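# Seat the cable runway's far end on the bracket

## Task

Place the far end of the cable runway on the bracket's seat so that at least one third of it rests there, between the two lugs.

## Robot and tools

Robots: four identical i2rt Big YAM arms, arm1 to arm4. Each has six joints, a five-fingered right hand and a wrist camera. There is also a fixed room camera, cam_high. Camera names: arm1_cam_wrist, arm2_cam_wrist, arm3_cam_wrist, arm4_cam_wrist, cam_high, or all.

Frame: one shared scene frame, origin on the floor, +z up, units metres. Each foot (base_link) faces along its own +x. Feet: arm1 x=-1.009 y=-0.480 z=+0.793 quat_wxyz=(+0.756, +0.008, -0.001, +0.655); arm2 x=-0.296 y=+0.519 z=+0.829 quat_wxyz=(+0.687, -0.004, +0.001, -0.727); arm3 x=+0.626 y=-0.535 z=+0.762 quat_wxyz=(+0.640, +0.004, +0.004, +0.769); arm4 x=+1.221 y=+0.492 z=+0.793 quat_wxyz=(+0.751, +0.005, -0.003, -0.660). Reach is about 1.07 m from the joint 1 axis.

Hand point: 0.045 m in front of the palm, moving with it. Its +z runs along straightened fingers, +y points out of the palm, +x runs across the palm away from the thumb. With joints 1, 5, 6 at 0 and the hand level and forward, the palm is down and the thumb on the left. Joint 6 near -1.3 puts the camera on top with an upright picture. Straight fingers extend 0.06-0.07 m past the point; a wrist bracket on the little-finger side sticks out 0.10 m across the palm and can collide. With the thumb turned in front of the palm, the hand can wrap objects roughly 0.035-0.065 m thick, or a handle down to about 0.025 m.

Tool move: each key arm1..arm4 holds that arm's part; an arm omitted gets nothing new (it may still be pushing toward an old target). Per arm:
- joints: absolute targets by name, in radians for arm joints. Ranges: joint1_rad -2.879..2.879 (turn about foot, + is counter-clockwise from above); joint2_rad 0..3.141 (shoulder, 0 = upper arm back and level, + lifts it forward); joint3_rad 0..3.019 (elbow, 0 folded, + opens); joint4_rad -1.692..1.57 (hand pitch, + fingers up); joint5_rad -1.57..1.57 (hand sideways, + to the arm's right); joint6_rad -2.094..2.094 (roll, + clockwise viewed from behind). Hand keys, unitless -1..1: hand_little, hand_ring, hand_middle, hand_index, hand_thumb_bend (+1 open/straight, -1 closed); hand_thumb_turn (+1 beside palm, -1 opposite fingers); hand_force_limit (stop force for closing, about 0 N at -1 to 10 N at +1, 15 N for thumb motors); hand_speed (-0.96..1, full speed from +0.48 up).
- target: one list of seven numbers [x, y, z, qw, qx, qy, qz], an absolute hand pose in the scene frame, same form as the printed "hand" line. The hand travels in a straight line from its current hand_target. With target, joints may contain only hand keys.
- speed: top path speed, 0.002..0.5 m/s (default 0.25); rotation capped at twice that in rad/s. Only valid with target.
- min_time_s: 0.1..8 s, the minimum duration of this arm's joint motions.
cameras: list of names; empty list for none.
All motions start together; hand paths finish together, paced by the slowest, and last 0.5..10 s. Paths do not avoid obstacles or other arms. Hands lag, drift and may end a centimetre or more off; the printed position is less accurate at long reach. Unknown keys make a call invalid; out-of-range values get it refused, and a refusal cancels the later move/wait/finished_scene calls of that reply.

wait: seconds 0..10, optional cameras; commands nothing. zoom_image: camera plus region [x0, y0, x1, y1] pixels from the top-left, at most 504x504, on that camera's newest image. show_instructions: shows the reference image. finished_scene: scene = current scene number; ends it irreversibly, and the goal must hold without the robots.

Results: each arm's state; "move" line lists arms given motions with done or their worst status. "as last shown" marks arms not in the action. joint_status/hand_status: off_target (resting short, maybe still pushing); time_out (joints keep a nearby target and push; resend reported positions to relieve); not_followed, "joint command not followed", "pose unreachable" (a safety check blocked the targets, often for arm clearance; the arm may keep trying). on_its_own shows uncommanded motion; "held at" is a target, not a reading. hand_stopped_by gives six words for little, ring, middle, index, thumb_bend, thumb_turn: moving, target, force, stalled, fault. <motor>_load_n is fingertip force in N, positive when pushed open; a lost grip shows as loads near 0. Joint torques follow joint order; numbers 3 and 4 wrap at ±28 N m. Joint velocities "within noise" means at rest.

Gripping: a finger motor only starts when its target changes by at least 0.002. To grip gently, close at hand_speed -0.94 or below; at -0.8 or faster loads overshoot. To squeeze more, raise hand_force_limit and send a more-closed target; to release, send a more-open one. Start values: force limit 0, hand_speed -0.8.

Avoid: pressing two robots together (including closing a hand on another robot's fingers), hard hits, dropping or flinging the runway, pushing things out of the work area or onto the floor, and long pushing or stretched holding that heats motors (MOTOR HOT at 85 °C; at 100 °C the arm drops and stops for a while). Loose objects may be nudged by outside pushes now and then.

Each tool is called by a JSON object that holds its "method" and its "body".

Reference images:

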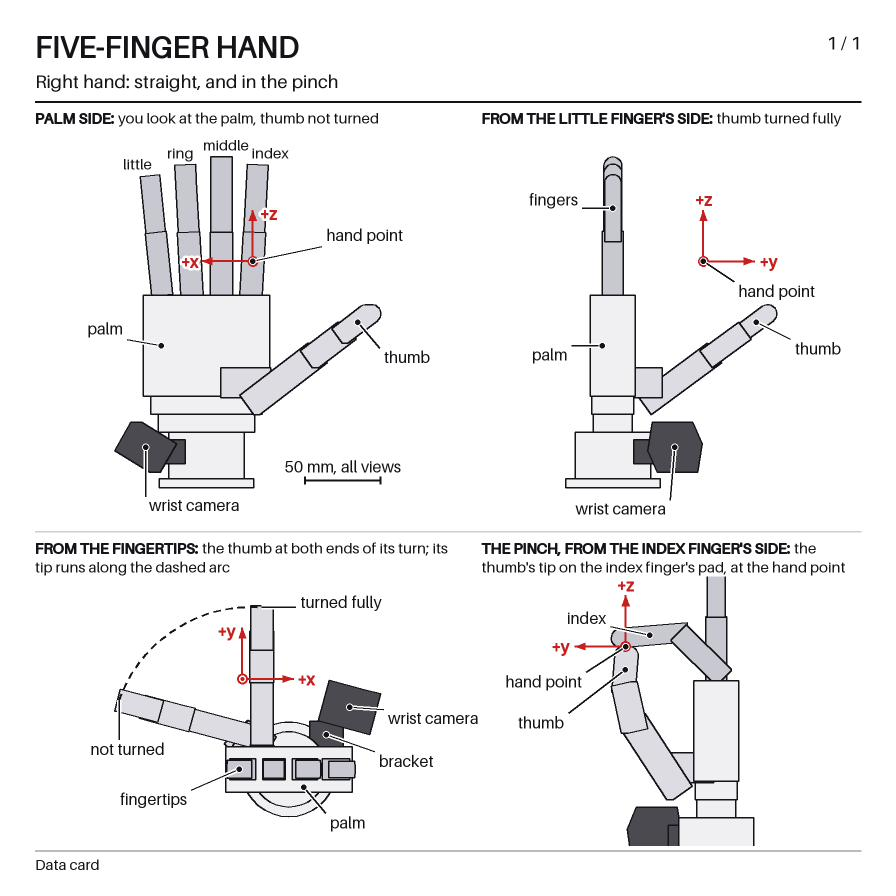

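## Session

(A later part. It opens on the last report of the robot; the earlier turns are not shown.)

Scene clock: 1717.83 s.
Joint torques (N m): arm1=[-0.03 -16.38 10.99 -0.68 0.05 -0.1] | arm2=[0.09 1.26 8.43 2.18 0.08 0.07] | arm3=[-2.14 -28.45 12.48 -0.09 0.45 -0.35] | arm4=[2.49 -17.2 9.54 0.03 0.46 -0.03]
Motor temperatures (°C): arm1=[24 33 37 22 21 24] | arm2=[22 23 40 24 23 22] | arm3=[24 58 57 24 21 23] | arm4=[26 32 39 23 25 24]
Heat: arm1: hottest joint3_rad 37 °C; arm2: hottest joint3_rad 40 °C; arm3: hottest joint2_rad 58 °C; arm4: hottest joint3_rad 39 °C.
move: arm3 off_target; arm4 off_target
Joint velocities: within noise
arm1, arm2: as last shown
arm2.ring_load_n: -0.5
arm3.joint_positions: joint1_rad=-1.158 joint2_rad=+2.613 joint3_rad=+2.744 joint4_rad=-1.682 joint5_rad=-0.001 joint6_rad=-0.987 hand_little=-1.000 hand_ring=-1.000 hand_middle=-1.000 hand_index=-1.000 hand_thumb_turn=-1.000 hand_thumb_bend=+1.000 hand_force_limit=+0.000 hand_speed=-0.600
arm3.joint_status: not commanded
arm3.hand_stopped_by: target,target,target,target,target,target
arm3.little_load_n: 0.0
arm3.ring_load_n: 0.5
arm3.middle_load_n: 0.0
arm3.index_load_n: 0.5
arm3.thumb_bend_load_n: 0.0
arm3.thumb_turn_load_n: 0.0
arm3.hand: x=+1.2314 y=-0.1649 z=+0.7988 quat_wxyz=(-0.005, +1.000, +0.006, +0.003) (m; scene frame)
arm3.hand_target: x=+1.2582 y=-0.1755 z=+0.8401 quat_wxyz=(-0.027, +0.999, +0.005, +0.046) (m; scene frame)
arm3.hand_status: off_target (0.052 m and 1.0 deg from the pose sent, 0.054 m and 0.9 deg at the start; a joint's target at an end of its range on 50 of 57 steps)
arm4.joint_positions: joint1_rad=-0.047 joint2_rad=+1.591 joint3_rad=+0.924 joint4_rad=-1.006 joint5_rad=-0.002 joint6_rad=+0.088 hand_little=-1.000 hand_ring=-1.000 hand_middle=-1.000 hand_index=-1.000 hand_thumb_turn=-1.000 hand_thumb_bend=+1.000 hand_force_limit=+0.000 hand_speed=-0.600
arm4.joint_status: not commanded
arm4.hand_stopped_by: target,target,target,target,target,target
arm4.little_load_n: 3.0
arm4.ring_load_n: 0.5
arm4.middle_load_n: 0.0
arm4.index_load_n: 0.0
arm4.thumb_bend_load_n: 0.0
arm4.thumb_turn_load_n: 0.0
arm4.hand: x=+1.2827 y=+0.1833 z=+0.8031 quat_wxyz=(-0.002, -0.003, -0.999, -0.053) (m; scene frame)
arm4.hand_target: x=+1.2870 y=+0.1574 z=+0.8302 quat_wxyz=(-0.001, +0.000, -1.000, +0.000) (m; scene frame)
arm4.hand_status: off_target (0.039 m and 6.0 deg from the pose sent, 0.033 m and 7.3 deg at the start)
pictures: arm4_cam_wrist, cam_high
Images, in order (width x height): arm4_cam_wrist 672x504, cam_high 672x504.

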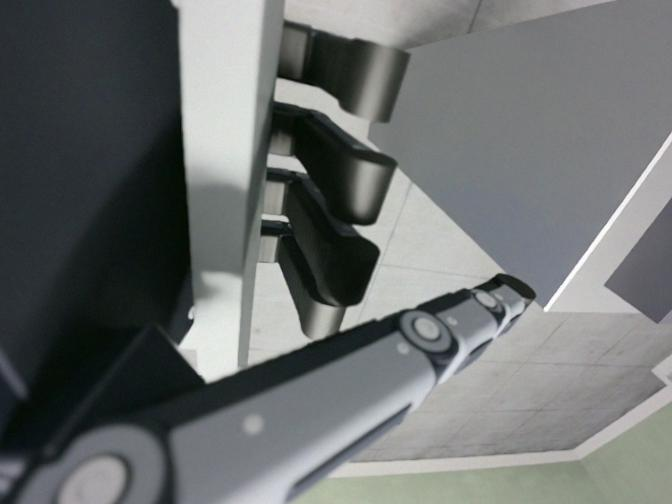

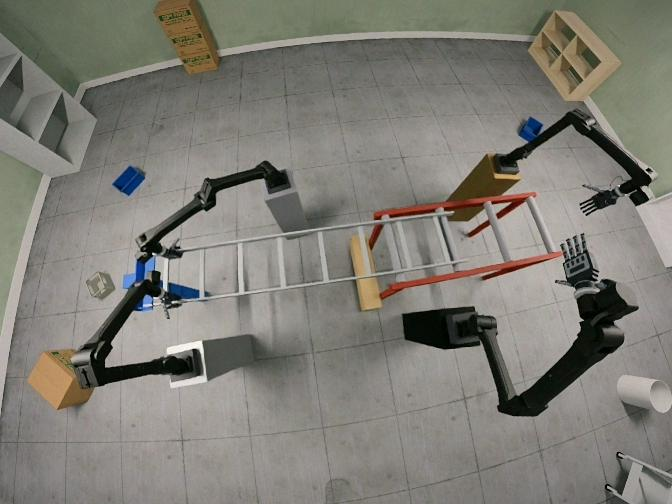

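{"method": "move", "body": {"arm3": {"target":[1.272,-0.188,0.835,0,1,0,0],"speed":0.05}, "arm4": {"target":[1.297,0.138,0.825,0,0,1,0],"speed":0.05}, "cameras": ["cam_high"]}}

{"method": "zoom_image", "body": {"camera": "cam_high", "region": [128, 290, 168, 320]}}

Scene clock: 1753.83 s.
Joint torques (N m): arm1=[-0.03 -16.38 10.95 -0.65 0.05 -0.11] | arm2=[0.03 1.26 8.44 2.18 0.08 0.07] | arm3=[-4.13 -28.34 12.15 -0.01 0.74 -0.4] | arm4=[3.25 -13.51 13.3 0.12 0.11 0.04]
Motor temperatures (°C): arm1=[24 33 37 22 21 24] | arm2=[22 23 40 24 23 22] | arm3=[24 53 57 24 21 23] | arm4=[26 30 39 23 25 24]
Heat: arm1: hottest joint3_rad 37 °C; arm2: hottest joint3_rad 40 °C; arm3: hottest joint3_rad 57 °C; arm4: hottest joint3_rad 39 °C.
move: arm3 off_target; arm4 off_target
Joint velocities: within noise
arm1: as last shown
arm2.joint_positions: joint1_rad=-0.211 joint2_rad=+0.534 joint3_rad=+1.375 joint4_rad=-1.139 joint5_rad=+0.245 joint6_rad=-1.411 hand_little=+1.000 hand_ring=+1.000 hand_middle=+1.000 hand_index=+1.000 hand_thumb_turn=+1.000 hand_thumb_bend=+1.000 hand_force_limit=+0.000 hand_speed=-0.800
arm2.joint_status: not commanded
arm2.hand_stopped_by: target,target,target,target,target,target
arm2.little_load_n: 0.0
arm2.ring_load_n: -0.5
arm2.middle_load_n: 0.0
arm2.index_load_n: 0.0
arm2.thumb_bend_load_n: 0.0
arm2.thumb_turn_load_n: 0.0
arm2.hand: x=-0.4449 y=+0.3444 z=+1.3858 quat_wxyz=(+0.508, +0.371, -0.708, +0.322) (m; scene frame)
arm2.hand_target: x=-0.4440 y=+0.3473 z=+1.3955 quat_wxyz=(+0.514, +0.366, -0.703, +0.328) (m; scene frame)
arm2.hand_status: not commanded
arm3.joint_positions: joint1_rad=-1.161 joint2_rad=+2.616 joint3_rad=+2.751 joint4_rad=-1.682 joint5_rad=-0.008 joint6_rad=-1.002 hand_little=-1.000 hand_ring=-1.000 hand_middle=-1.000 hand_index=-1.000 hand_thumb_turn=-1.000 hand_thumb_bend=+1.000 hand_force_limit=+0.000 hand_speed=-0.600
arm3.joint_status: not commanded
arm3.hand_stopped_by: target,target,target,target,target,target
arm3.little_load_n: 0.0
arm3.ring_load_n: 0.0
arm3.middle_load_n: 0.0
arm3.index_load_n: 0.5
arm3.thumb_bend_load_n: 0.0
arm3.thumb_turn_load_n: 0.0
arm3.hand: x=+1.2336 y=-0.1654 z=+0.7983 quat_wxyz=(-0.009, +1.000, +0.012, +0.002) (m; scene frame)
arm3.hand_target: x=+1.2675 y=-0.1904 z=+0.8352 quat_wxyz=(-0.025, +0.999, +0.004, +0.044) (m; scene frame)
arm3.hand_status: off_target (0.058 m and 1.8 deg from the pose sent, 0.059 m and 1.0 deg at the start; a joint's target at an end of its range on 45 of 48 steps)
arm4.joint_positions: joint1_rad=-0.037 joint2_rad=+1.595 joint3_rad=+0.924 joint4_rad=-1.006 joint5_rad=+0.006 joint6_rad=+0.100 hand_little=-1.000 hand_ring=-1.000 hand_middle=-1.000 hand_index=-1.000 hand_thumb_turn=-1.000 hand_thumb_bend=+1.000 hand_force_limit=+0.000 hand_speed=-0.600
arm4.joint_status: not commanded
arm4.hand_stopped_by: target,target,target,target,target,target
arm4.little_load_n: 2.5
arm4.ring_load_n: 0.0
arm4.middle_load_n: 0.0
arm4.index_load_n: 0.0
arm4.thumb_bend_load_n: 0.0
arm4.thumb_turn_load_n: 0.0
arm4.hand: x=+1.2849 y=+0.1839 z=+0.8015 quat_wxyz=(+0.003, -0.003, -0.999, -0.054) (m; scene frame)
arm4.hand_target: x=+1.2969 y=+0.1408 z=+0.8269 quat_wxyz=(-0.001, +0.000, -1.000, +0.000) (m; scene frame)
arm4.hand_status: off_target (0.053 m and 6.2 deg from the pose sent, 0.052 m and 6.0 deg at the start)
pictures: cam_high
Images, in order (width x height): cam_high 672x504.

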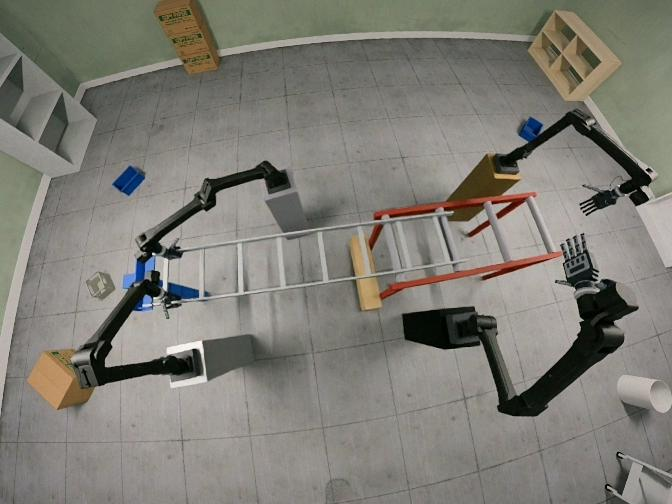

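Scaled by 12.600 from the camera's 672x504 image, which has a finer 960x720 frame.

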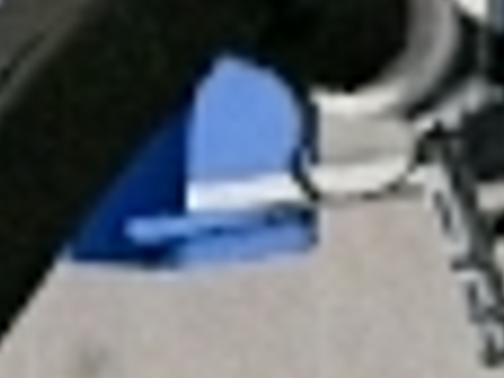

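{"method": "move", "body": {"arm3": {"target":[1.272,-0.195,0.810,0,1,0,0],"speed":0.05}, "arm4": {"target":[1.297,0.130,0.800,0,0,1,0],"speed":0.05}, "cameras": ["cam_high"]}}

{"method": "zoom_image", "body": {"camera": "cam_high", "region": [128, 290, 168, 320]}}

Scene clock: 1772.90 s.
Joint torques (N m): arm1=[-0.15 -16.26 10.97 -0.7 0.04 -0.11] | arm2=[0.03 1.2 8.43 2.18 0.08 0.07] | arm3=[-4.78 -26.87 11.6 -0.03 0.81 -0.39] | arm4=[2.73 -11.28 12.12 0.92 0.05 -0.01]
Motor temperatures (°C): arm1=[24 33 38 22 21 24] | arm2=[22 23 40 24 23 22] | arm3=[24 56 56 24 21 23] | arm4=[26 29 41 23 25 24]
Heat: arm1: hottest joint3_rad 38 °C; arm2: hottest joint3_rad 40 °C; arm3: hottest joint2_rad 56 °C; arm4: hottest joint3_rad 41 °C.
move: arm3 off_target; arm4 off_target
Joint velocities: within noise
arm1, arm2: as last shown
arm2.ring_load_n: 0.0
arm3.joint_positions: joint1_rad=-1.162 joint2_rad=+2.631 joint3_rad=+2.757 joint4_rad=-1.682 joint5_rad=-0.011 joint6_rad=-1.007 hand_little=-1.000 hand_ring=-1.000 hand_middle=-1.000 hand_index=-1.000 hand_thumb_turn=-1.000 hand_thumb_bend=+1.000 hand_force_limit=+0.000 hand_speed=-0.600
arm3.joint_status: not commanded
arm3.hand_stopped_by: target,target,target,target,target,target
arm3.little_load_n: 0.0
arm3.ring_load_n: 0.0
arm3.middle_load_n: 0.0
arm3.index_load_n: 0.0
arm3.thumb_bend_load_n: 0.0
arm3.thumb_turn_load_n: 0.0
arm3.hand: x=+1.2337 y=-0.1655 z=+0.7901 quat_wxyz=(-0.008, +1.000, +0.014, -0.002) (m; scene frame)
arm3.hand_target: x=+1.2680 y=-0.1969 z=+0.8101 quat_wxyz=(-0.016, +0.999, +0.003, +0.029) (m; scene frame)
arm3.hand_status: off_target (0.052 m and 1.9 deg from the pose sent, 0.050 m and 1.7 deg at the start; a joint's target at an end of its range on 44 of 49 steps)
arm4.joint_positions: joint1_rad=-0.033 joint2_rad=+1.625 joint3_rad=+0.934 joint4_rad=-0.966 joint5_rad=+0.008 joint6_rad=+0.102 hand_little=-1.000 hand_ring=-1.000 hand_middle=-1.000 hand_index=-1.000 hand_thumb_turn=-1.000 hand_thumb_bend=+1.000 hand_force_limit=+0.000 hand_speed=-0.600
arm4.joint_status: not commanded
arm4.hand_stopped_by: target,target,target,target,target,target
arm4.little_load_n: 0.0
arm4.ring_load_n: 1.0
arm4.middle_load_n: 0.5
arm4.index_load_n: 0.5
arm4.thumb_bend_load_n: 0.0
arm4.thumb_turn_load_n: 0.0
arm4.hand: x=+1.2872 y=+0.1724 z=+0.7914 quat_wxyz=(+0.003, -0.002, -0.999, -0.044) (m; scene frame)
arm4.hand_target: x=+1.2968 y=+0.1320 z=+0.8023 quat_wxyz=(-0.001, +0.000, -1.000, +0.000) (m; scene frame)
arm4.hand_status: off_target (0.044 m and 5.1 deg from the pose sent, 0.055 m and 6.3 deg at the start)
pictures: cam_high
Images, in order (width x height): cam_high 672x504.

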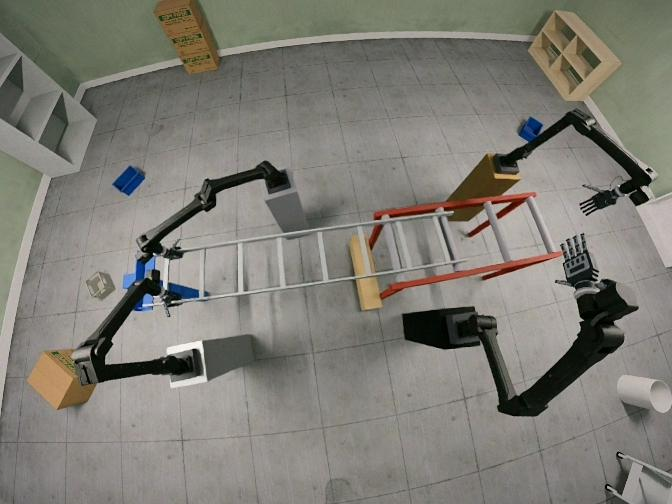

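Scaled by 12.600 from the camera's 672x504 image, which has a finer 960x720 frame.

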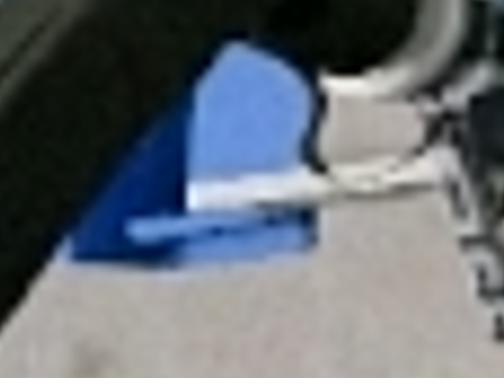

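{"method": "move", "body": {"arm3": {"target":[1.262,-0.180,0.785,0,1,0,0],"speed":0.05}, "arm4": {"target":[1.290,0.150,0.775,0,0,1,0],"speed":0.05}, "cameras": ["cam_high","arm3_cam_wrist","arm4_cam_wrist"]}}

{"method": "zoom_image", "body": {"camera": "cam_high", "region": [128, 290, 168, 320]}}

Scene clock: 1816.60 s.
Joint torques (N m): arm1=[0.03 -16.62 10.92 -0.73 0.05 -0.11] | arm2=[0.03 1.26 8.44 2.18 0.08 0.07] | arm3=[-3.08 -25.58 11.23 -0.05 0.87 -0.21] | arm4=[1.85 -11.05 6.71 2.3 0.03 -0.13]
Motor temperatures (°C): arm1=[24 33 38 22 21 24] | arm2=[22 23 40 24 23 22] | arm3=[24 55 54 24 22 23] | arm4=[26 28 40 23 25 24]
Heat: arm1: hottest joint3_rad 38 °C; arm2: hottest joint3_rad 40 °C; arm3: hottest joint2_rad 55 °C; arm4: hottest joint3_rad 40 °C.
move: arm3 off_target; arm4 off_target
Joint velocities: within noise
arm1, arm2: as last shown
arm1.ring_load_n: 0.5
arm1.middle_load_n: -0.5
arm3.joint_positions: joint1_rad=-1.155 joint2_rad=+2.667 joint3_rad=+2.788 joint4_rad=-1.682 joint5_rad=-0.014 joint6_rad=-1.007 hand_little=-1.000 hand_ring=-1.000 hand_middle=-1.000 hand_index=-1.000 hand_thumb_turn=-1.000 hand_thumb_bend=+1.000 hand_force_limit=+0.000 hand_speed=-0.600
arm3.joint_status: not commanded
arm3.hand_stopped_by: target,target,target,target,target,target
arm3.little_load_n: 0.0
arm3.ring_load_n: 0.0
arm3.middle_load_n: 0.0
arm3.index_load_n: 0.0
arm3.thumb_bend_load_n: 0.0
arm3.thumb_turn_load_n: 0.0
arm3.hand: x=+1.2337 y=-0.1596 z=+0.7754 quat_wxyz=(-0.008, +1.000, +0.017, -0.005) (m; scene frame)
arm3.hand_target: x=+1.2595 y=-0.1814 z=+0.7851 quat_wxyz=(-0.011, +1.000, +0.002, +0.019) (m; scene frame)
arm3.hand_status: off_target (0.036 m and 2.3 deg from the pose sent, 0.032 m and 1.9 deg at the start; a joint's target at an end of its range on 32 of 37 steps)
arm4.joint_positions: joint1_rad=-0.033 joint2_rad=+1.628 joint3_rad=+0.917 joint4_rad=-0.919 joint5_rad=+0.010 joint6_rad=+0.102 hand_little=-1.000 hand_ring=-1.000 hand_middle=-1.000 hand_index=-1.000 hand_thumb_turn=-1.000 hand_thumb_bend=+1.000 hand_force_limit=+0.000 hand_speed=-0.600
arm4.joint_status: not commanded
arm4.hand_stopped_by: target,target,target,target,target,target
arm4.little_load_n: 0.0
arm4.ring_load_n: 2.0
arm4.middle_load_n: 0.5
arm4.index_load_n: 0.0
arm4.thumb_bend_load_n: 0.5
arm4.thumb_turn_load_n: 0.5
arm4.hand: x=+1.2873 y=+0.1690 z=+0.7832 quat_wxyz=(+0.003, -0.002, -1.000, -0.031) (m; scene frame)
arm4.hand_target: x=+1.2899 y=+0.1504 z=+0.7764 quat_wxyz=(+0.000, +0.000, -1.000, +0.000) (m; scene frame)
arm4.hand_status: off_target (0.021 m and 3.5 deg from the pose sent, 0.028 m and 5.1 deg at the start)
pictures: arm3_cam_wrist, arm4_cam_wrist, cam_high
Images, in order (width x height): arm3_cam_wrist 672x504, arm4_cam_wrist 672x504, cam_high 672x504.

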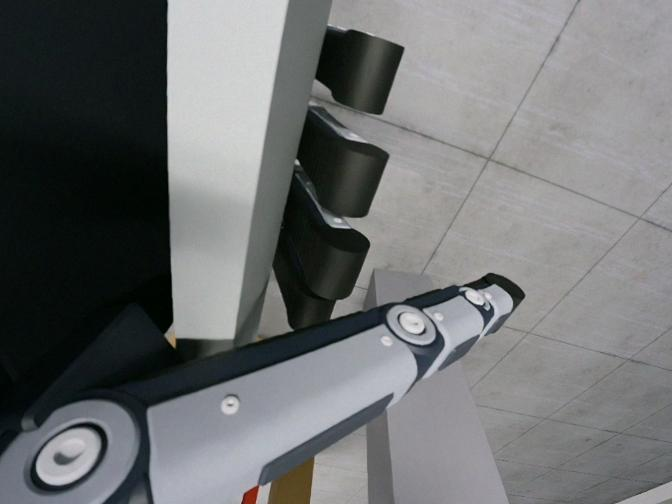

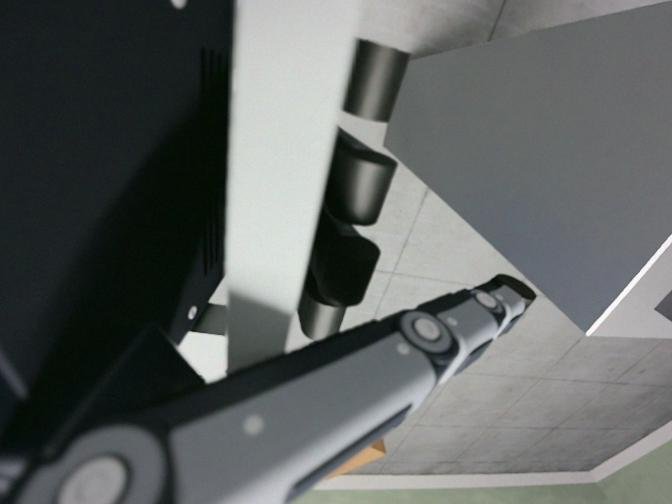

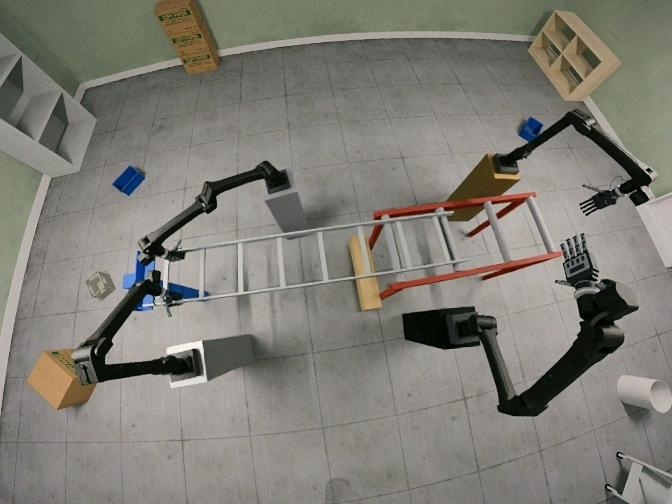

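Scaled by 12.600 from the camera's 672x504 image, which has a finer 960x720 frame.

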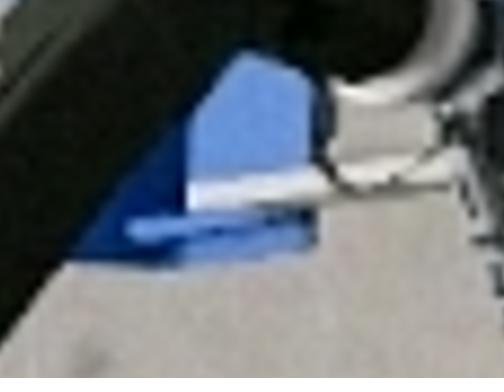

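{"method": "move", "body": {"arm3": {"joints":{"hand_little":1,"hand_ring":1,"hand_middle":1,"hand_index":1,"hand_speed":-0.4}}, "arm4": {"joints":{"hand_little":1,"hand_ring":1,"hand_middle":1,"hand_index":1,"hand_speed":-0.4}}}}

{"method": "move", "body": {"arm3": {"target":[1.215,-0.155,0.785,0,1,0,0],"speed":0.05}, "arm4": {"target":[1.262,0.165,0.785,0,0,1,0],"speed":0.05}, "cameras": ["cam_high","arm3_cam_wrist","arm4_cam_wrist"]}}

{"method": "zoom_image", "body": {"camera": "cam_high", "region": [110, 230, 210, 320]}}

Scene clock: 1851.83 s.
Joint torques (N m): arm1=[-0.09 -16.21 10.97 -0.73 0.06 -0.11] | arm2=[0.03 1.26 8.44 2.18 0.08 0.07] | arm3=[-3.49 -25.35 11.21 -0.06 0.87 -0.2] | arm4=[1.85 -11.11 6.69 2.3 0.03 -0.12]
Motor temperatures (°C): arm1=[24 33 38 22 21 24] | arm2=[22 23 40 24 23 22] | arm3=[24 61 51 24 22 23] | arm4=[26 27 37 23 25 24]
Heat: arm1: hottest joint3_rad 38 °C; arm2: hottest joint3_rad 40 °C; arm3: hottest joint2_rad 61 °C; arm4: hottest joint3_rad 37 °C.
move: arm3 done; arm4 done
Joint velocities: within noise
arm1.joint_positions: joint1_rad=+0.443 joint2_rad=+1.726 joint3_rad=+1.858 joint4_rad=-1.697 joint5_rad=+0.012 joint6_rad=-1.269 hand_little=+1.000 hand_ring=+1.000 hand_middle=+1.000 hand_index=+1.000 hand_thumb_turn=+1.000 hand_thumb_bend=+1.000 hand_force_limit=+0.000 hand_speed=-0.800
arm1.joint_status: not commanded
arm1.hand_stopped_by: target,target,target,target,target,target
arm1.little_load_n: 0.0
arm1.ring_load_n: 0.0
arm1.middle_load_n: 0.0
arm1.index_load_n: 0.0
arm1.thumb_bend_load_n: 0.0
arm1.thumb_turn_load_n: 0.0
arm1.hand: x=-1.0993 y=-0.0090 z=+1.0757 quat_wxyz=(-0.007, +0.708, +0.706, +0.008) (m; scene frame)
arm1.hand_target: x=-1.0997 y=-0.0013 z=+1.0992 quat_wxyz=(-0.032, +0.705, +0.708, +0.022) (m; scene frame)
arm1.hand_status: not commanded
arm2: as last shown
arm3.joint_positions: joint1_rad=-1.155 joint2_rad=+2.667 joint3_rad=+2.788 joint4_rad=-1.682 joint5_rad=-0.014 joint6_rad=-1.007 hand_little=+1.000 hand_ring=+1.000 hand_middle=+1.000 hand_index=+1.000 hand_thumb_turn=-1.000 hand_thumb_bend=+1.000 hand_force_limit=+0.000 hand_speed=-0.400
arm3.joint_status: all done
arm3.hand_stopped_by: target,target,target,target,target,target
arm3.little_load_n: 0.0
arm3.ring_load_n: 0.0
arm3.middle_load_n: 0.0
arm3.index_load_n: 0.0
arm3.thumb_bend_load_n: 0.0
arm3.thumb_turn_load_n: 0.0
arm3.hand: x=+1.2337 y=-0.1596 z=+0.7754 quat_wxyz=(-0.008, +1.000, +0.017, -0.005) (m; scene frame)
arm3.hand_target: x=+1.2595 y=-0.1814 z=+0.7851 quat_wxyz=(-0.011, +1.000, +0.002, +0.019) (m; scene frame)
arm3.hand_status: not commanded
arm4.joint_positions: joint1_rad=-0.033 joint2_rad=+1.628 joint3_rad=+0.917 joint4_rad=-0.918 joint5_rad=+0.010 joint6_rad=+0.101 hand_little=+1.000 hand_ring=+1.000 hand_middle=+1.000 hand_index=+1.000 hand_thumb_turn=-1.000 hand_thumb_bend=+1.000 hand_force_limit=+0.000 hand_speed=-0.400
arm4.joint_status: all done
arm4.hand_stopped_by: target,target,target,target,target,target
arm4.little_load_n: 0.0
arm4.ring_load_n: 0.0
arm4.middle_load_n: 0.0
arm4.index_load_n: 0.0
arm4.thumb_bend_load_n: 0.5
arm4.thumb_turn_load_n: 2.0
arm4.hand: x=+1.2872 y=+0.1688 z=+0.7831 quat_wxyz=(+0.003, -0.002, -1.000, -0.030) (m; scene frame)
arm4.hand_target: x=+1.2899 y=+0.1505 z=+0.7764 quat_wxyz=(+0.000, +0.000, -1.000, +0.000) (m; scene frame)
arm4.hand_status: not commanded
pictures: none

Scene clock: 1853.60 s.
Joint torques (N m): arm1=[-0.03 -16.44 10.97 -0.7 0.08 -0.11] | arm2=[0.03 1.32 8.46 2.18 0.08 0.07] | arm3=[0.38 -27.4 6.54 0.43 0.13 0.02] | arm4=[0.32 -13.51 5.53 0.64 0.18 -0.24]
Motor temperatures (°C): arm1=[24 33 38 22 21 24] | arm2=[22 23 40 24 23 22] | arm3=[24 60 51 24 22 23] | arm4=[26 27 36 23 25 24]
Heat: arm1: hottest joint3_rad 38 °C; arm2: hottest joint3_rad 40 °C; arm3: hottest joint2_rad 60 °C; arm4: hottest joint3_rad 36 °C.
move: arm3 off_target; arm4 done
Joint velocities: within noise
arm1, arm2: as last shown
arm3.joint_positions: joint1_rad=-1.139 joint2_rad=+2.579 joint3_rad=+2.610 joint4_rad=-1.620 joint5_rad=+0.002 joint6_rad=-0.968 hand_little=+1.000 hand_ring=+1.000 hand_middle=+1.000 hand_index=+1.000 hand_thumb_turn=-1.000 hand_thumb_bend=+1.000 hand_force_limit=+0.000 hand_speed=-0.400
arm3.joint_status: not commanded
arm3.hand_stopped_by: target,target,target,target,target,target
arm3.little_load_n: 0.0
arm3.ring_load_n: 0.0
arm3.middle_load_n: 0.0
arm3.index_load_n: 0.0
arm3.thumb_bend_load_n: 0.0
arm3.thumb_turn_load_n: 0.0
arm3.hand: x=+1.2137 y=-0.1607 z=+0.7755 quat_wxyz=(+0.007, +1.000, +0.006, -0.012) (m; scene frame)
arm3.hand_target: x=+1.2149 y=-0.1551 z=+0.7849 quat_wxyz=(+0.000, +1.000, +0.000, +0.000) (m; scene frame)
arm3.hand_status: off_target (0.011 m and 1.7 deg from the pose sent, 0.022 m and 2.3 deg at the start)
arm4.joint_positions: joint1_rad=-0.081 joint2_rad=+1.604 joint3_rad=+0.892 joint4_rad=-0.884 joint5_rad=+0.007 joint6_rad=+0.046 hand_little=+1.000 hand_ring=+1.000 hand_middle=+1.000 hand_index=+1.000 hand_thumb_turn=-1.000 hand_thumb_bend=+1.000 hand_force_limit=+0.000 hand_speed=-0.400
arm4.joint_status: not commanded
arm4.hand_stopped_by: target,target,target,target,target,target
arm4.little_load_n: 0.0
arm4.ring_load_n: 0.0
arm4.middle_load_n: 0.0
arm4.index_load_n: 0.0
arm4.thumb_bend_load_n: 0.0
arm4.thumb_turn_load_n: 0.5
arm4.hand: x=+1.2688 y=+0.1681 z=+0.7827 quat_wxyz=(-0.001, +0.001, -1.000, -0.014) (m; scene frame)
arm4.hand_target: x=+1.2621 y=+0.1651 z=+0.7850 quat_wxyz=(+0.000, +0.000, -1.000, +0.000) (m; scene frame)
arm4.hand_status: done (0.008 m and 1.6 deg from the pose sent, 0.026 m and 3.5 deg at the start)
pictures: arm3_cam_wrist, arm4_cam_wrist, cam_high
Images, in order (width x height): arm3_cam_wrist 672x504, arm4_cam_wrist 672x504, cam_high 672x504.

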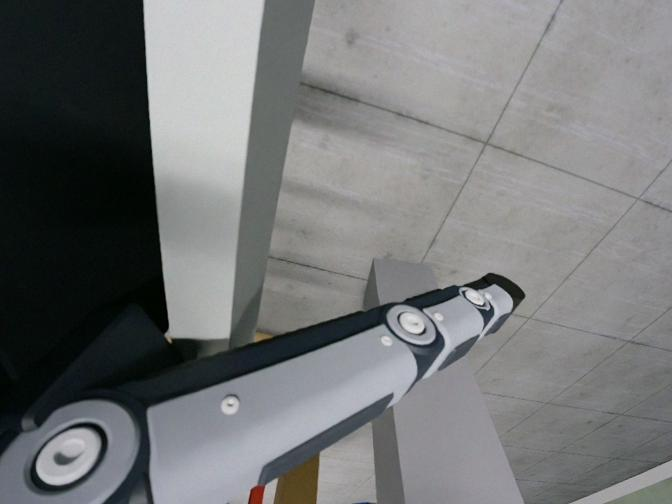

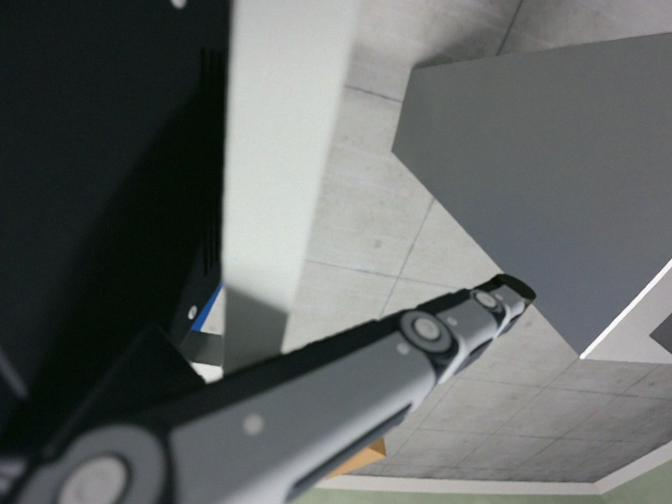

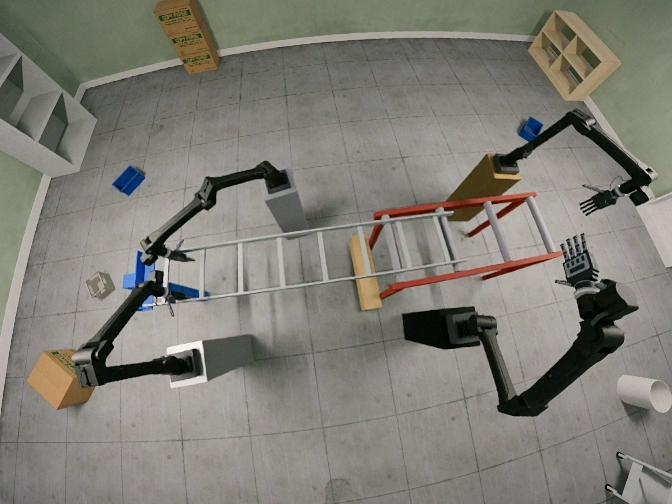

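Scaled by 5.040 from the camera's 672x504 image, which has a finer 960x720 frame.

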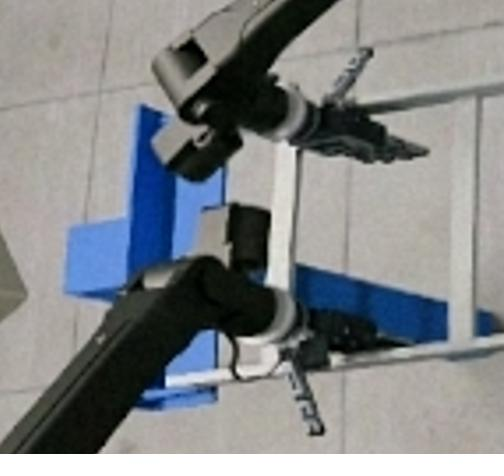

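{"method": "move", "body": {"arm3": {"target":[1.205,-0.158,0.88,0,1,0,0],"speed":0.1}, "arm4": {"target":[1.262,0.166,0.88,0,0,1,0],"speed":0.1}, "cameras": ["cam_high","arm3_cam_wrist","arm4_cam_wrist"]}}

Scene clock: 1867.07 s.
Joint torques (N m): arm1=[0.15 -16.44 10.99 -0.72 0.05 -0.1] | arm2=[0.03 1.26 8.46 2.18 0.08 0.07] | arm3=[0.56 -26.64 7.41 -0.27 0.19 0.01] | arm4=[0.62 -12.45 11.92 -0.49 0.08 -0.21]
Motor temperatures (°C): arm1=[24 33 38 22 21 24] | arm2=[22 23 40 24 23 22] | arm3=[24 62 49 24 22 23] | arm4=[26 27 36 23 25 24]
Heat: arm1: hottest joint3_rad 38 °C; arm2: hottest joint3_rad 40 °C; arm3: hottest joint2_rad 62 °C; arm4: hottest joint3_rad 36 °C.
move: arm3 off_target; arm4 off_target
Joint velocities: within noise
arm1, arm2: as last shown
arm1.index_load_n: -0.5
arm3.joint_positions: joint1_rad=-1.135 joint2_rad=+2.443 joint3_rad=+2.610 joint4_rad=-1.673 joint5_rad=+0.005 joint6_rad=-0.967 hand_little=+1.000 hand_ring=+1.000 hand_middle=+1.000 hand_index=+1.000 hand_thumb_turn=-1.000 hand_thumb_bend=+1.000 hand_force_limit=+0.000 hand_speed=-0.400
arm3.joint_status: not commanded
arm3.hand_stopped_by: target,target,target,target,target,target
arm3.little_load_n: 0.0
arm3.ring_load_n: 0.0
arm3.middle_load_n: 0.0
arm3.index_load_n: 0.0
arm3.thumb_bend_load_n: 0.0
arm3.thumb_turn_load_n: 0.0
arm3.hand: x=+1.2085 y=-0.1616 z=+0.8695 quat_wxyz=(-0.016, +1.000, +0.007, +0.022) (m; scene frame)
arm3.hand_target: x=+1.2044 y=-0.1585 z=+0.8797 quat_wxyz=(-0.017, +1.000, +0.003, +0.026) (m; scene frame)
arm3.hand_status: off_target (0.012 m and 3.2 deg from the pose sent, 0.105 m and 1.7 deg at the start; a joint's target at an end of its range on 38 of 50 steps)
arm4.joint_positions: joint1_rad=-0.082 joint2_rad=+1.453 joint3_rad=+0.950 joint4_rad=-1.127 joint5_rad=+0.010 joint6_rad=+0.046 hand_little=+1.000 hand_ring=+1.000 hand_middle=+1.000 hand_index=+1.000 hand_thumb_turn=-1.000 hand_thumb_bend=+1.000 hand_force_limit=+0.000 hand_speed=-0.400
arm4.joint_status: not commanded
arm4.hand_stopped_by: target,target,target,target,target,target
arm4.little_load_n: 0.0
arm4.ring_load_n: 0.0
arm4.middle_load_n: 0.0
arm4.index_load_n: 0.0
arm4.thumb_bend_load_n: 0.0
arm4.thumb_turn_load_n: 0.0
arm4.hand: x=+1.2661 y=+0.1892 z=+0.8581 quat_wxyz=(+0.001, +0.001, -1.000, -0.031) (m; scene frame)
arm4.hand_target: x=+1.2621 y=+0.1672 z=+0.8799 quat_wxyz=(+0.000, +0.000, -1.000, +0.000) (m; scene frame)
arm4.hand_status: off_target (0.032 m and 3.6 deg from the pose sent, 0.098 m and 1.6 deg at the start)
pictures: arm3_cam_wrist, arm4_cam_wrist, cam_high
Images, in order (width x height): arm3_cam_wrist 672x504, arm4_cam_wrist 672x504, cam_high 672x504.

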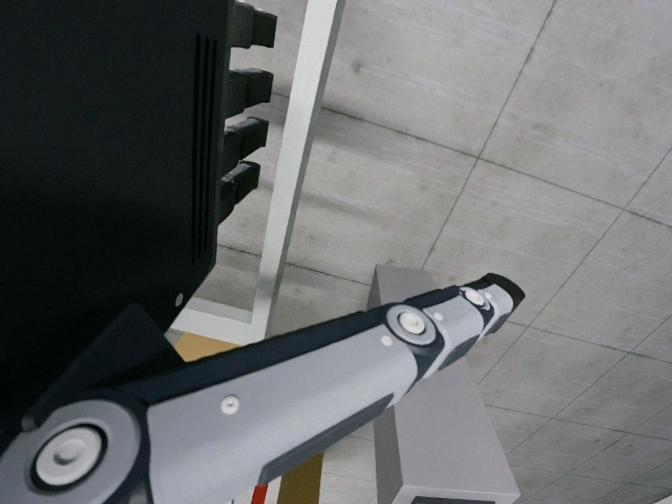

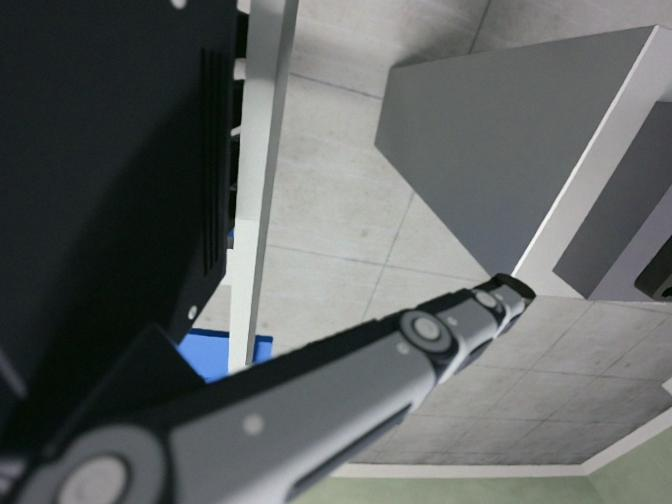

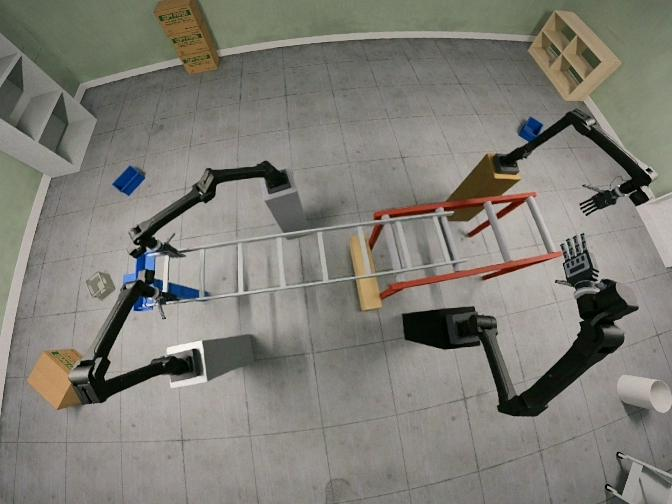

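{"method": "move", "body": {"arm3": {"target":[1.20,-0.158,0.96,0,1,0,0],"speed":0.15}, "arm4": {"target":[1.262,0.150,0.96,0,0,1,0],"speed":0.1}, "cameras": ["cam_high","arm4_cam_wrist"]}}

{"method": "zoom_image", "body": {"camera": "cam_high", "region": [110, 230, 210, 320]}}

Scene clock: 1881.23 s.
Joint torques (N m): arm1=[-0.03 -16.38 10.99 -0.7 0.04 -0.1] | arm2=[0.03 1.2 8.44 2.18 0.08 0.07] | arm3=[0.38 -25.47 7.56 -0.1 0.2 -0.02] | arm4=[0.73 -12.86 13.09 -0.4 0.06 -0.2]
Motor temperatures (°C): arm1=[24 33 38 22 21 24] | arm2=[22 23 40 24 23 22] | arm3=[24 60 47 24 22 23] | arm4=[26 27 36 23 25 24]
Heat: arm1: hottest joint3_rad 38 °C; arm2: hottest joint3_rad 40 °C; arm3: hottest joint2_rad 60 °C; arm4: hottest joint3_rad 36 °C.
move: arm3 off_target; arm4 off_target
Joint velocities: within noise
arm1, arm2: as last shown
arm3.joint_positions: joint1_rad=-1.128 joint2_rad=+2.324 joint3_rad=+2.601 joint4_rad=-1.673 joint5_rad=+0.012 joint6_rad=-0.967 hand_little=+1.000 hand_ring=+1.000 hand_middle=+1.000 hand_index=+1.000 hand_thumb_turn=-1.000 hand_thumb_bend=+1.000 hand_force_limit=+0.000 hand_speed=-0.400
arm3.joint_status: not commanded
arm3.hand_stopped_by: target,target,target,target,target,target
arm3.little_load_n: 0.0
arm3.ring_load_n: -0.5
arm3.middle_load_n: 0.0
arm3.index_load_n: 0.0
arm3.thumb_bend_load_n: 0.0
arm3.thumb_turn_load_n: 0.0
arm3.hand: x=+1.2038 y=-0.1609 z=+0.9459 quat_wxyz=(-0.045, +0.997, +0.010, +0.069) (m; scene frame)
arm3.hand_target: x=+1.1993 y=-0.1585 z=+0.9593 quat_wxyz=(-0.048, +0.996, +0.008, +0.075) (m; scene frame)
arm3.hand_status: off_target (0.015 m and 9.5 deg from the pose sent, 0.091 m and 3.2 deg at the start; a joint's target at an end of its range on 47 of 47 steps)
arm4.joint_positions: joint1_rad=-0.082 joint2_rad=+1.424 joint3_rad=+1.136 joint4_rad=-1.349 joint5_rad=+0.010 joint6_rad=+0.046 hand_little=+1.000 hand_ring=+1.000 hand_middle=+1.000 hand_index=+1.000 hand_thumb_turn=-1.000 hand_thumb_bend=+1.000 hand_force_limit=+0.000 hand_speed=-0.400
arm4.joint_status: not commanded
arm4.hand_stopped_by: target,target,target,target,target,target
arm4.little_load_n: 0.0
arm4.ring_load_n: 0.0
arm4.middle_load_n: 0.0
arm4.index_load_n: 0.0
arm4.thumb_bend_load_n: 0.0
arm4.thumb_turn_load_n: 0.0
arm4.hand: x=+1.2662 y=+0.1701 z=+0.9347 quat_wxyz=(+0.001, +0.001, -0.999, -0.035) (m; scene frame)
arm4.hand_target: x=+1.2621 y=+0.1515 z=+0.9598 quat_wxyz=(+0.000, +0.000, -1.000, +0.000) (m; scene frame)
arm4.hand_status: off_target (0.033 m and 4.0 deg from the pose sent, 0.109 m and 3.6 deg at the start)
pictures: arm4_cam_wrist, cam_high
Images, in order (width x height): arm4_cam_wrist 672x504, cam_high 672x504.

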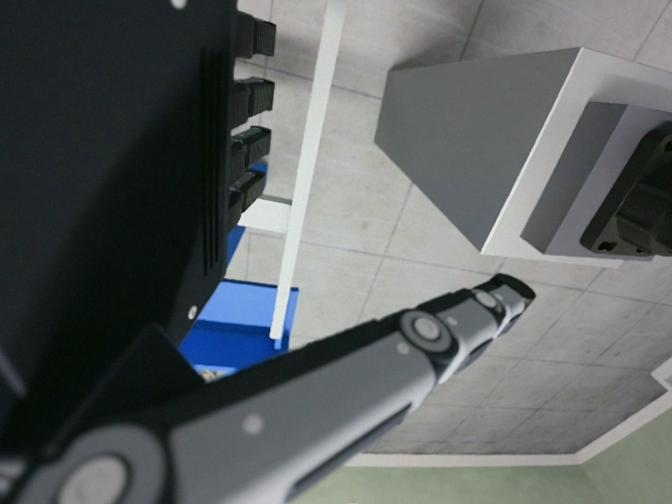

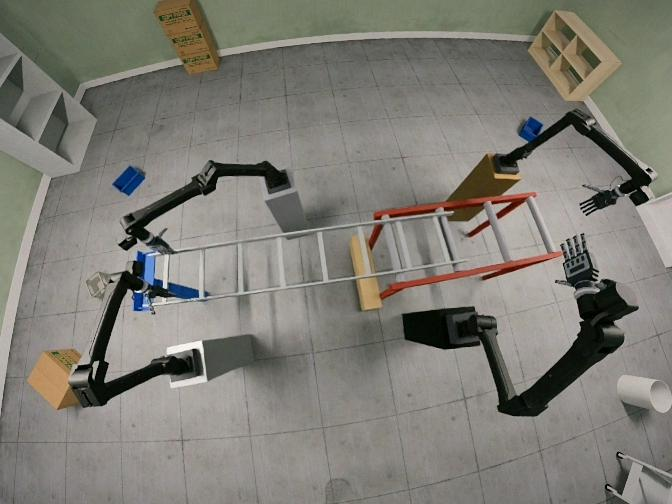

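Scaled by 5.040 from the camera's 672x504 image, which has a finer 960x720 frame.

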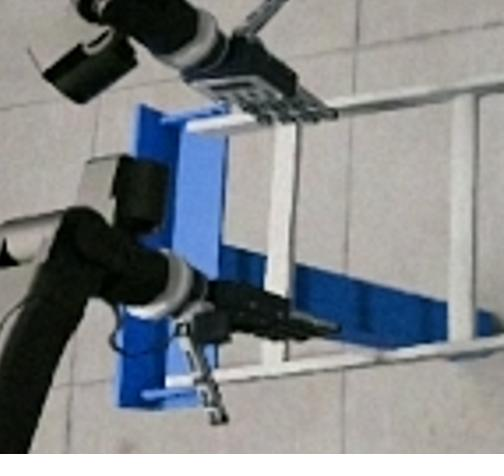

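{"method": "zoom_image", "body": {"camera": "arm4_cam_wrist", "region": [180, 250, 320, 390]}}

{"method": "zoom_image", "body": {"camera": "cam_high", "region": [130, 245, 170, 275]}}

Scaled by 3.600 from the camera's 672x504 image, which has a finer 960x720 frame.

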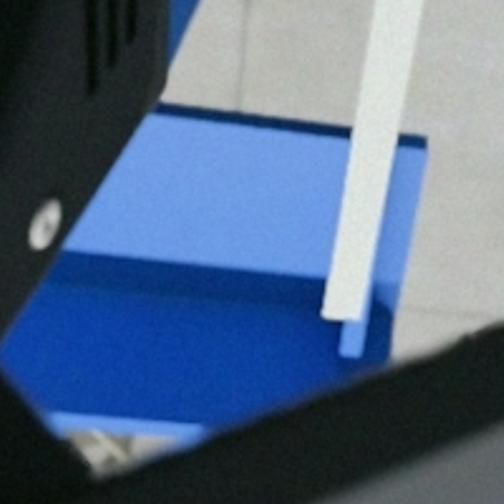

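Scaled by 12.600 from the camera's 672x504 image, which has a finer 960x720 frame.

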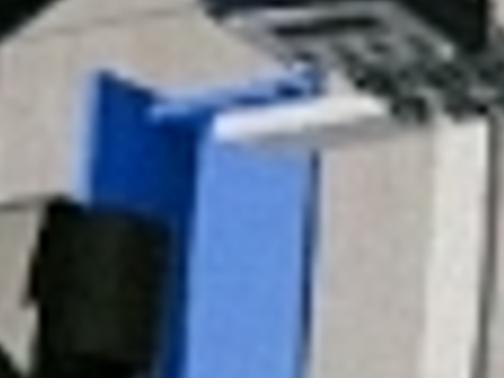

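{"method": "move", "body": {"arm3": {"target":[1.10,-0.22,1.04,0,1,0,0],"speed":0.2}, "arm4": {"target":[1.262,0.03,0.97,0,0,1,0],"speed":0.15}, "cameras": ["cam_high","arm4_cam_wrist"]}}

{"method": "zoom_image", "body": {"camera": "arm4_cam_wrist", "region": [180, 150, 500, 390]}}

{"method": "zoom_image", "body": {"camera": "cam_high", "region": [125, 245, 185, 315]}}

Scene clock: 1962.03 s.
Joint torques (N m): arm1=[0.09 -16.38 10.97 -0.68 0.06 -0.11] | arm2=[0.03 1.26 8.44 2.19 0.08 0.07] | arm3=[0.5 -20.66 7.06 -0.21 0.18 0.03] | arm4=[0.67 -14.86 13.57 -0.38 0.05 -0.23]
Motor temperatures (°C): arm1=[24 33 38 22 21 24] | arm2=[22 23 40 24 23 22] | arm3=[24 53 42 24 21 23] | arm4=[26 27 42 23 25 24]
Heat: arm1: hottest joint3_rad 38 °C; arm2: hottest joint3_rad 40 °C; arm3: hottest joint2_rad 53 °C; arm4: hottest joint3_rad 42 °C.
move: arm3 off_target; arm4 off_target
Joint velocities: within noise
arm1, arm2: as last shown
arm1.index_load_n: 0.5
arm3.joint_positions: joint1_rad=-1.113 joint2_rad=+1.939 joint3_rad=+2.175 joint4_rad=-1.673 joint5_rad=+0.012 joint6_rad=-0.948 hand_little=+1.000 hand_ring=+1.000 hand_middle=+1.000 hand_index=+1.000 hand_thumb_turn=-1.000 hand_thumb_bend=+1.000 hand_force_limit=+0.000 hand_speed=-0.400
arm3.joint_status: not commanded
arm3.hand_stopped_by: target,target,target,target,target,target
arm3.little_load_n: 0.0
arm3.ring_load_n: 0.0
arm3.middle_load_n: 0.0
arm3.index_load_n: 0.0
arm3.thumb_bend_load_n: 0.0
arm3.thumb_turn_load_n: 0.0
arm3.hand: x=+1.1051 y=-0.2213 z=+1.0323 quat_wxyz=(-0.034, +0.998, +0.009, +0.052) (m; scene frame)
arm3.hand_target: x=+1.0996 y=-0.2203 z=+1.0393 quat_wxyz=(-0.035, +0.998, +0.004, +0.054) (m; scene frame)
arm3.hand_status: off_target (0.009 m and 7.2 deg from the pose sent, 0.152 m and 9.5 deg at the start; a joint's target at an end of its range on 66 of 66 steps)
arm4.joint_positions: joint1_rad=-0.090 joint2_rad=+1.695 joint3_rad=+1.517 joint4_rad=-1.427 joint5_rad=+0.010 joint6_rad=+0.040 hand_little=+1.000 hand_ring=+1.000 hand_middle=+1.000 hand_index=+1.000 hand_thumb_turn=-1.000 hand_thumb_bend=+1.000 hand_force_limit=+0.000 hand_speed=-0.400
arm4.joint_status: not commanded
arm4.hand_stopped_by: target,target,target,target,target,target
arm4.little_load_n: 0.0
arm4.ring_load_n: 0.0
arm4.middle_load_n: 0.0
arm4.index_load_n: -0.5
arm4.thumb_bend_load_n: 0.0
arm4.thumb_turn_load_n: 0.0
arm4.hand: x=+1.2681 y=+0.0494 z=+0.9556 quat_wxyz=(+0.001, +0.000, -1.000, -0.019) (m; scene frame)
arm4.hand_target: x=+1.2619 y=+0.0311 z=+0.9700 quat_wxyz=(+0.000, +0.000, -1.000, +0.000) (m; scene frame)
arm4.hand_status: off_target (0.025 m and 2.1 deg from the pose sent, 0.145 m and 3.9 deg at the start; pose on its path clipped on 14 of 66 steps)
pictures: arm4_cam_wrist, cam_high
led back after a hold (arm4 arm): the arm was led back toward your command in small steps, so it may still be short of it.
pose unreachable (arm4 arm): on one or more control steps of this call this arm could not follow its commanded pose, so it was not sent that pose on those steps. It may still have moved: this result reports where it is.
cause: moving toward the commanded pose would bring a part of the arm too close to another arm (the arm3 arm, where that arm stood when this arm was held).
Images, in order (width x height): arm4_cam_wrist 672x504, cam_high 672x504.

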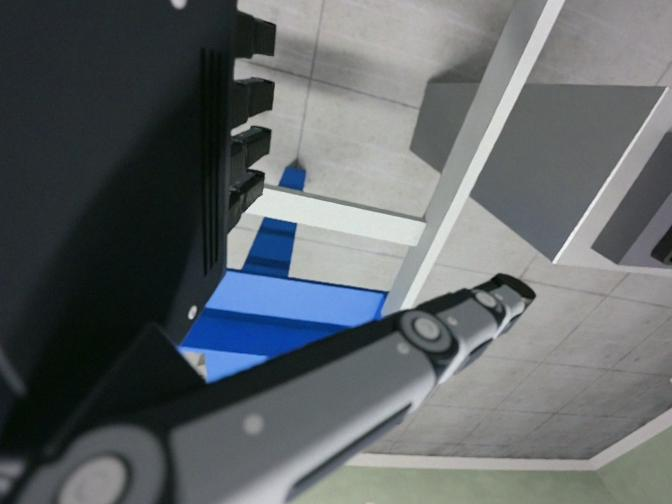

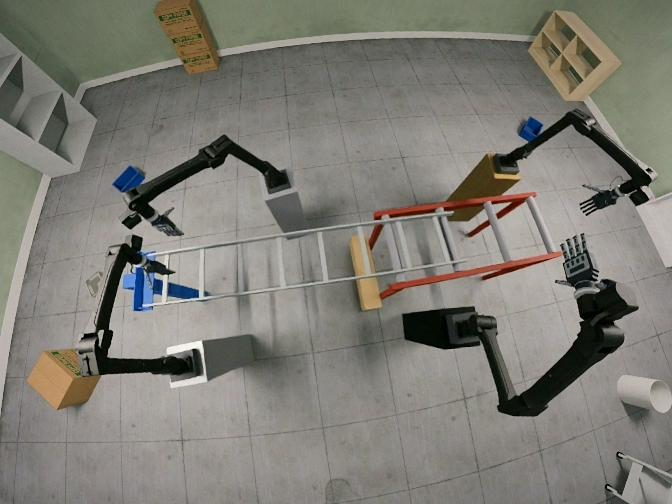

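Scaled by 1.575 from the camera's 672x504 image, which has a finer 960x720 frame.

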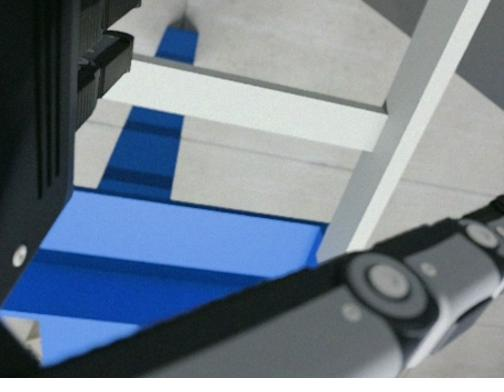

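Scaled by 7.200 from the camera's 672x504 image, which has a finer 960x720 frame.

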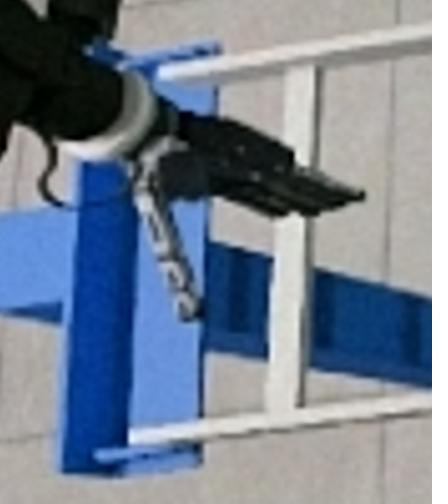

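{"method": "zoom_image", "body": {"camera": "arm4_cam_wrist", "region": [340, 260, 440, 340]}}

{"method": "zoom_image", "body": {"camera": "cam_high", "region": [130, 295, 170, 320]}}

{"method": "zoom_image", "body": {"camera": "cam_high", "region": [135, 245, 175, 270]}}

Scaled by 5.040 from the camera's 672x504 image, which has a finer 960x720 frame.

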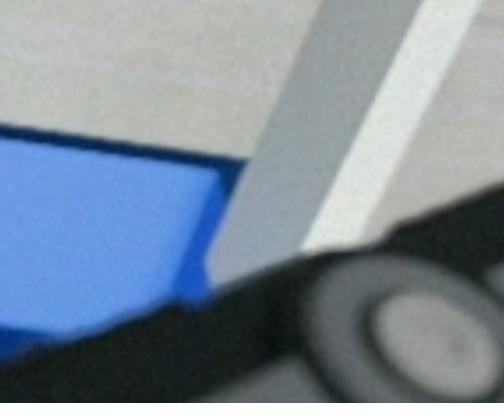

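Scaled by 12.600 from the camera's 672x504 image, which has a finer 960x720 frame.

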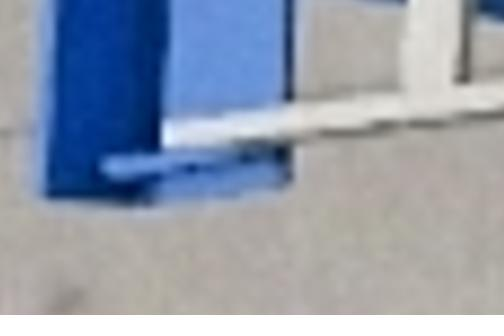

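Scaled by 12.600 from the camera's 672x504 image, which has a finer 960x720 frame.

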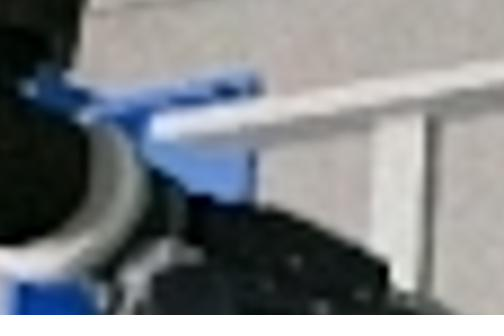

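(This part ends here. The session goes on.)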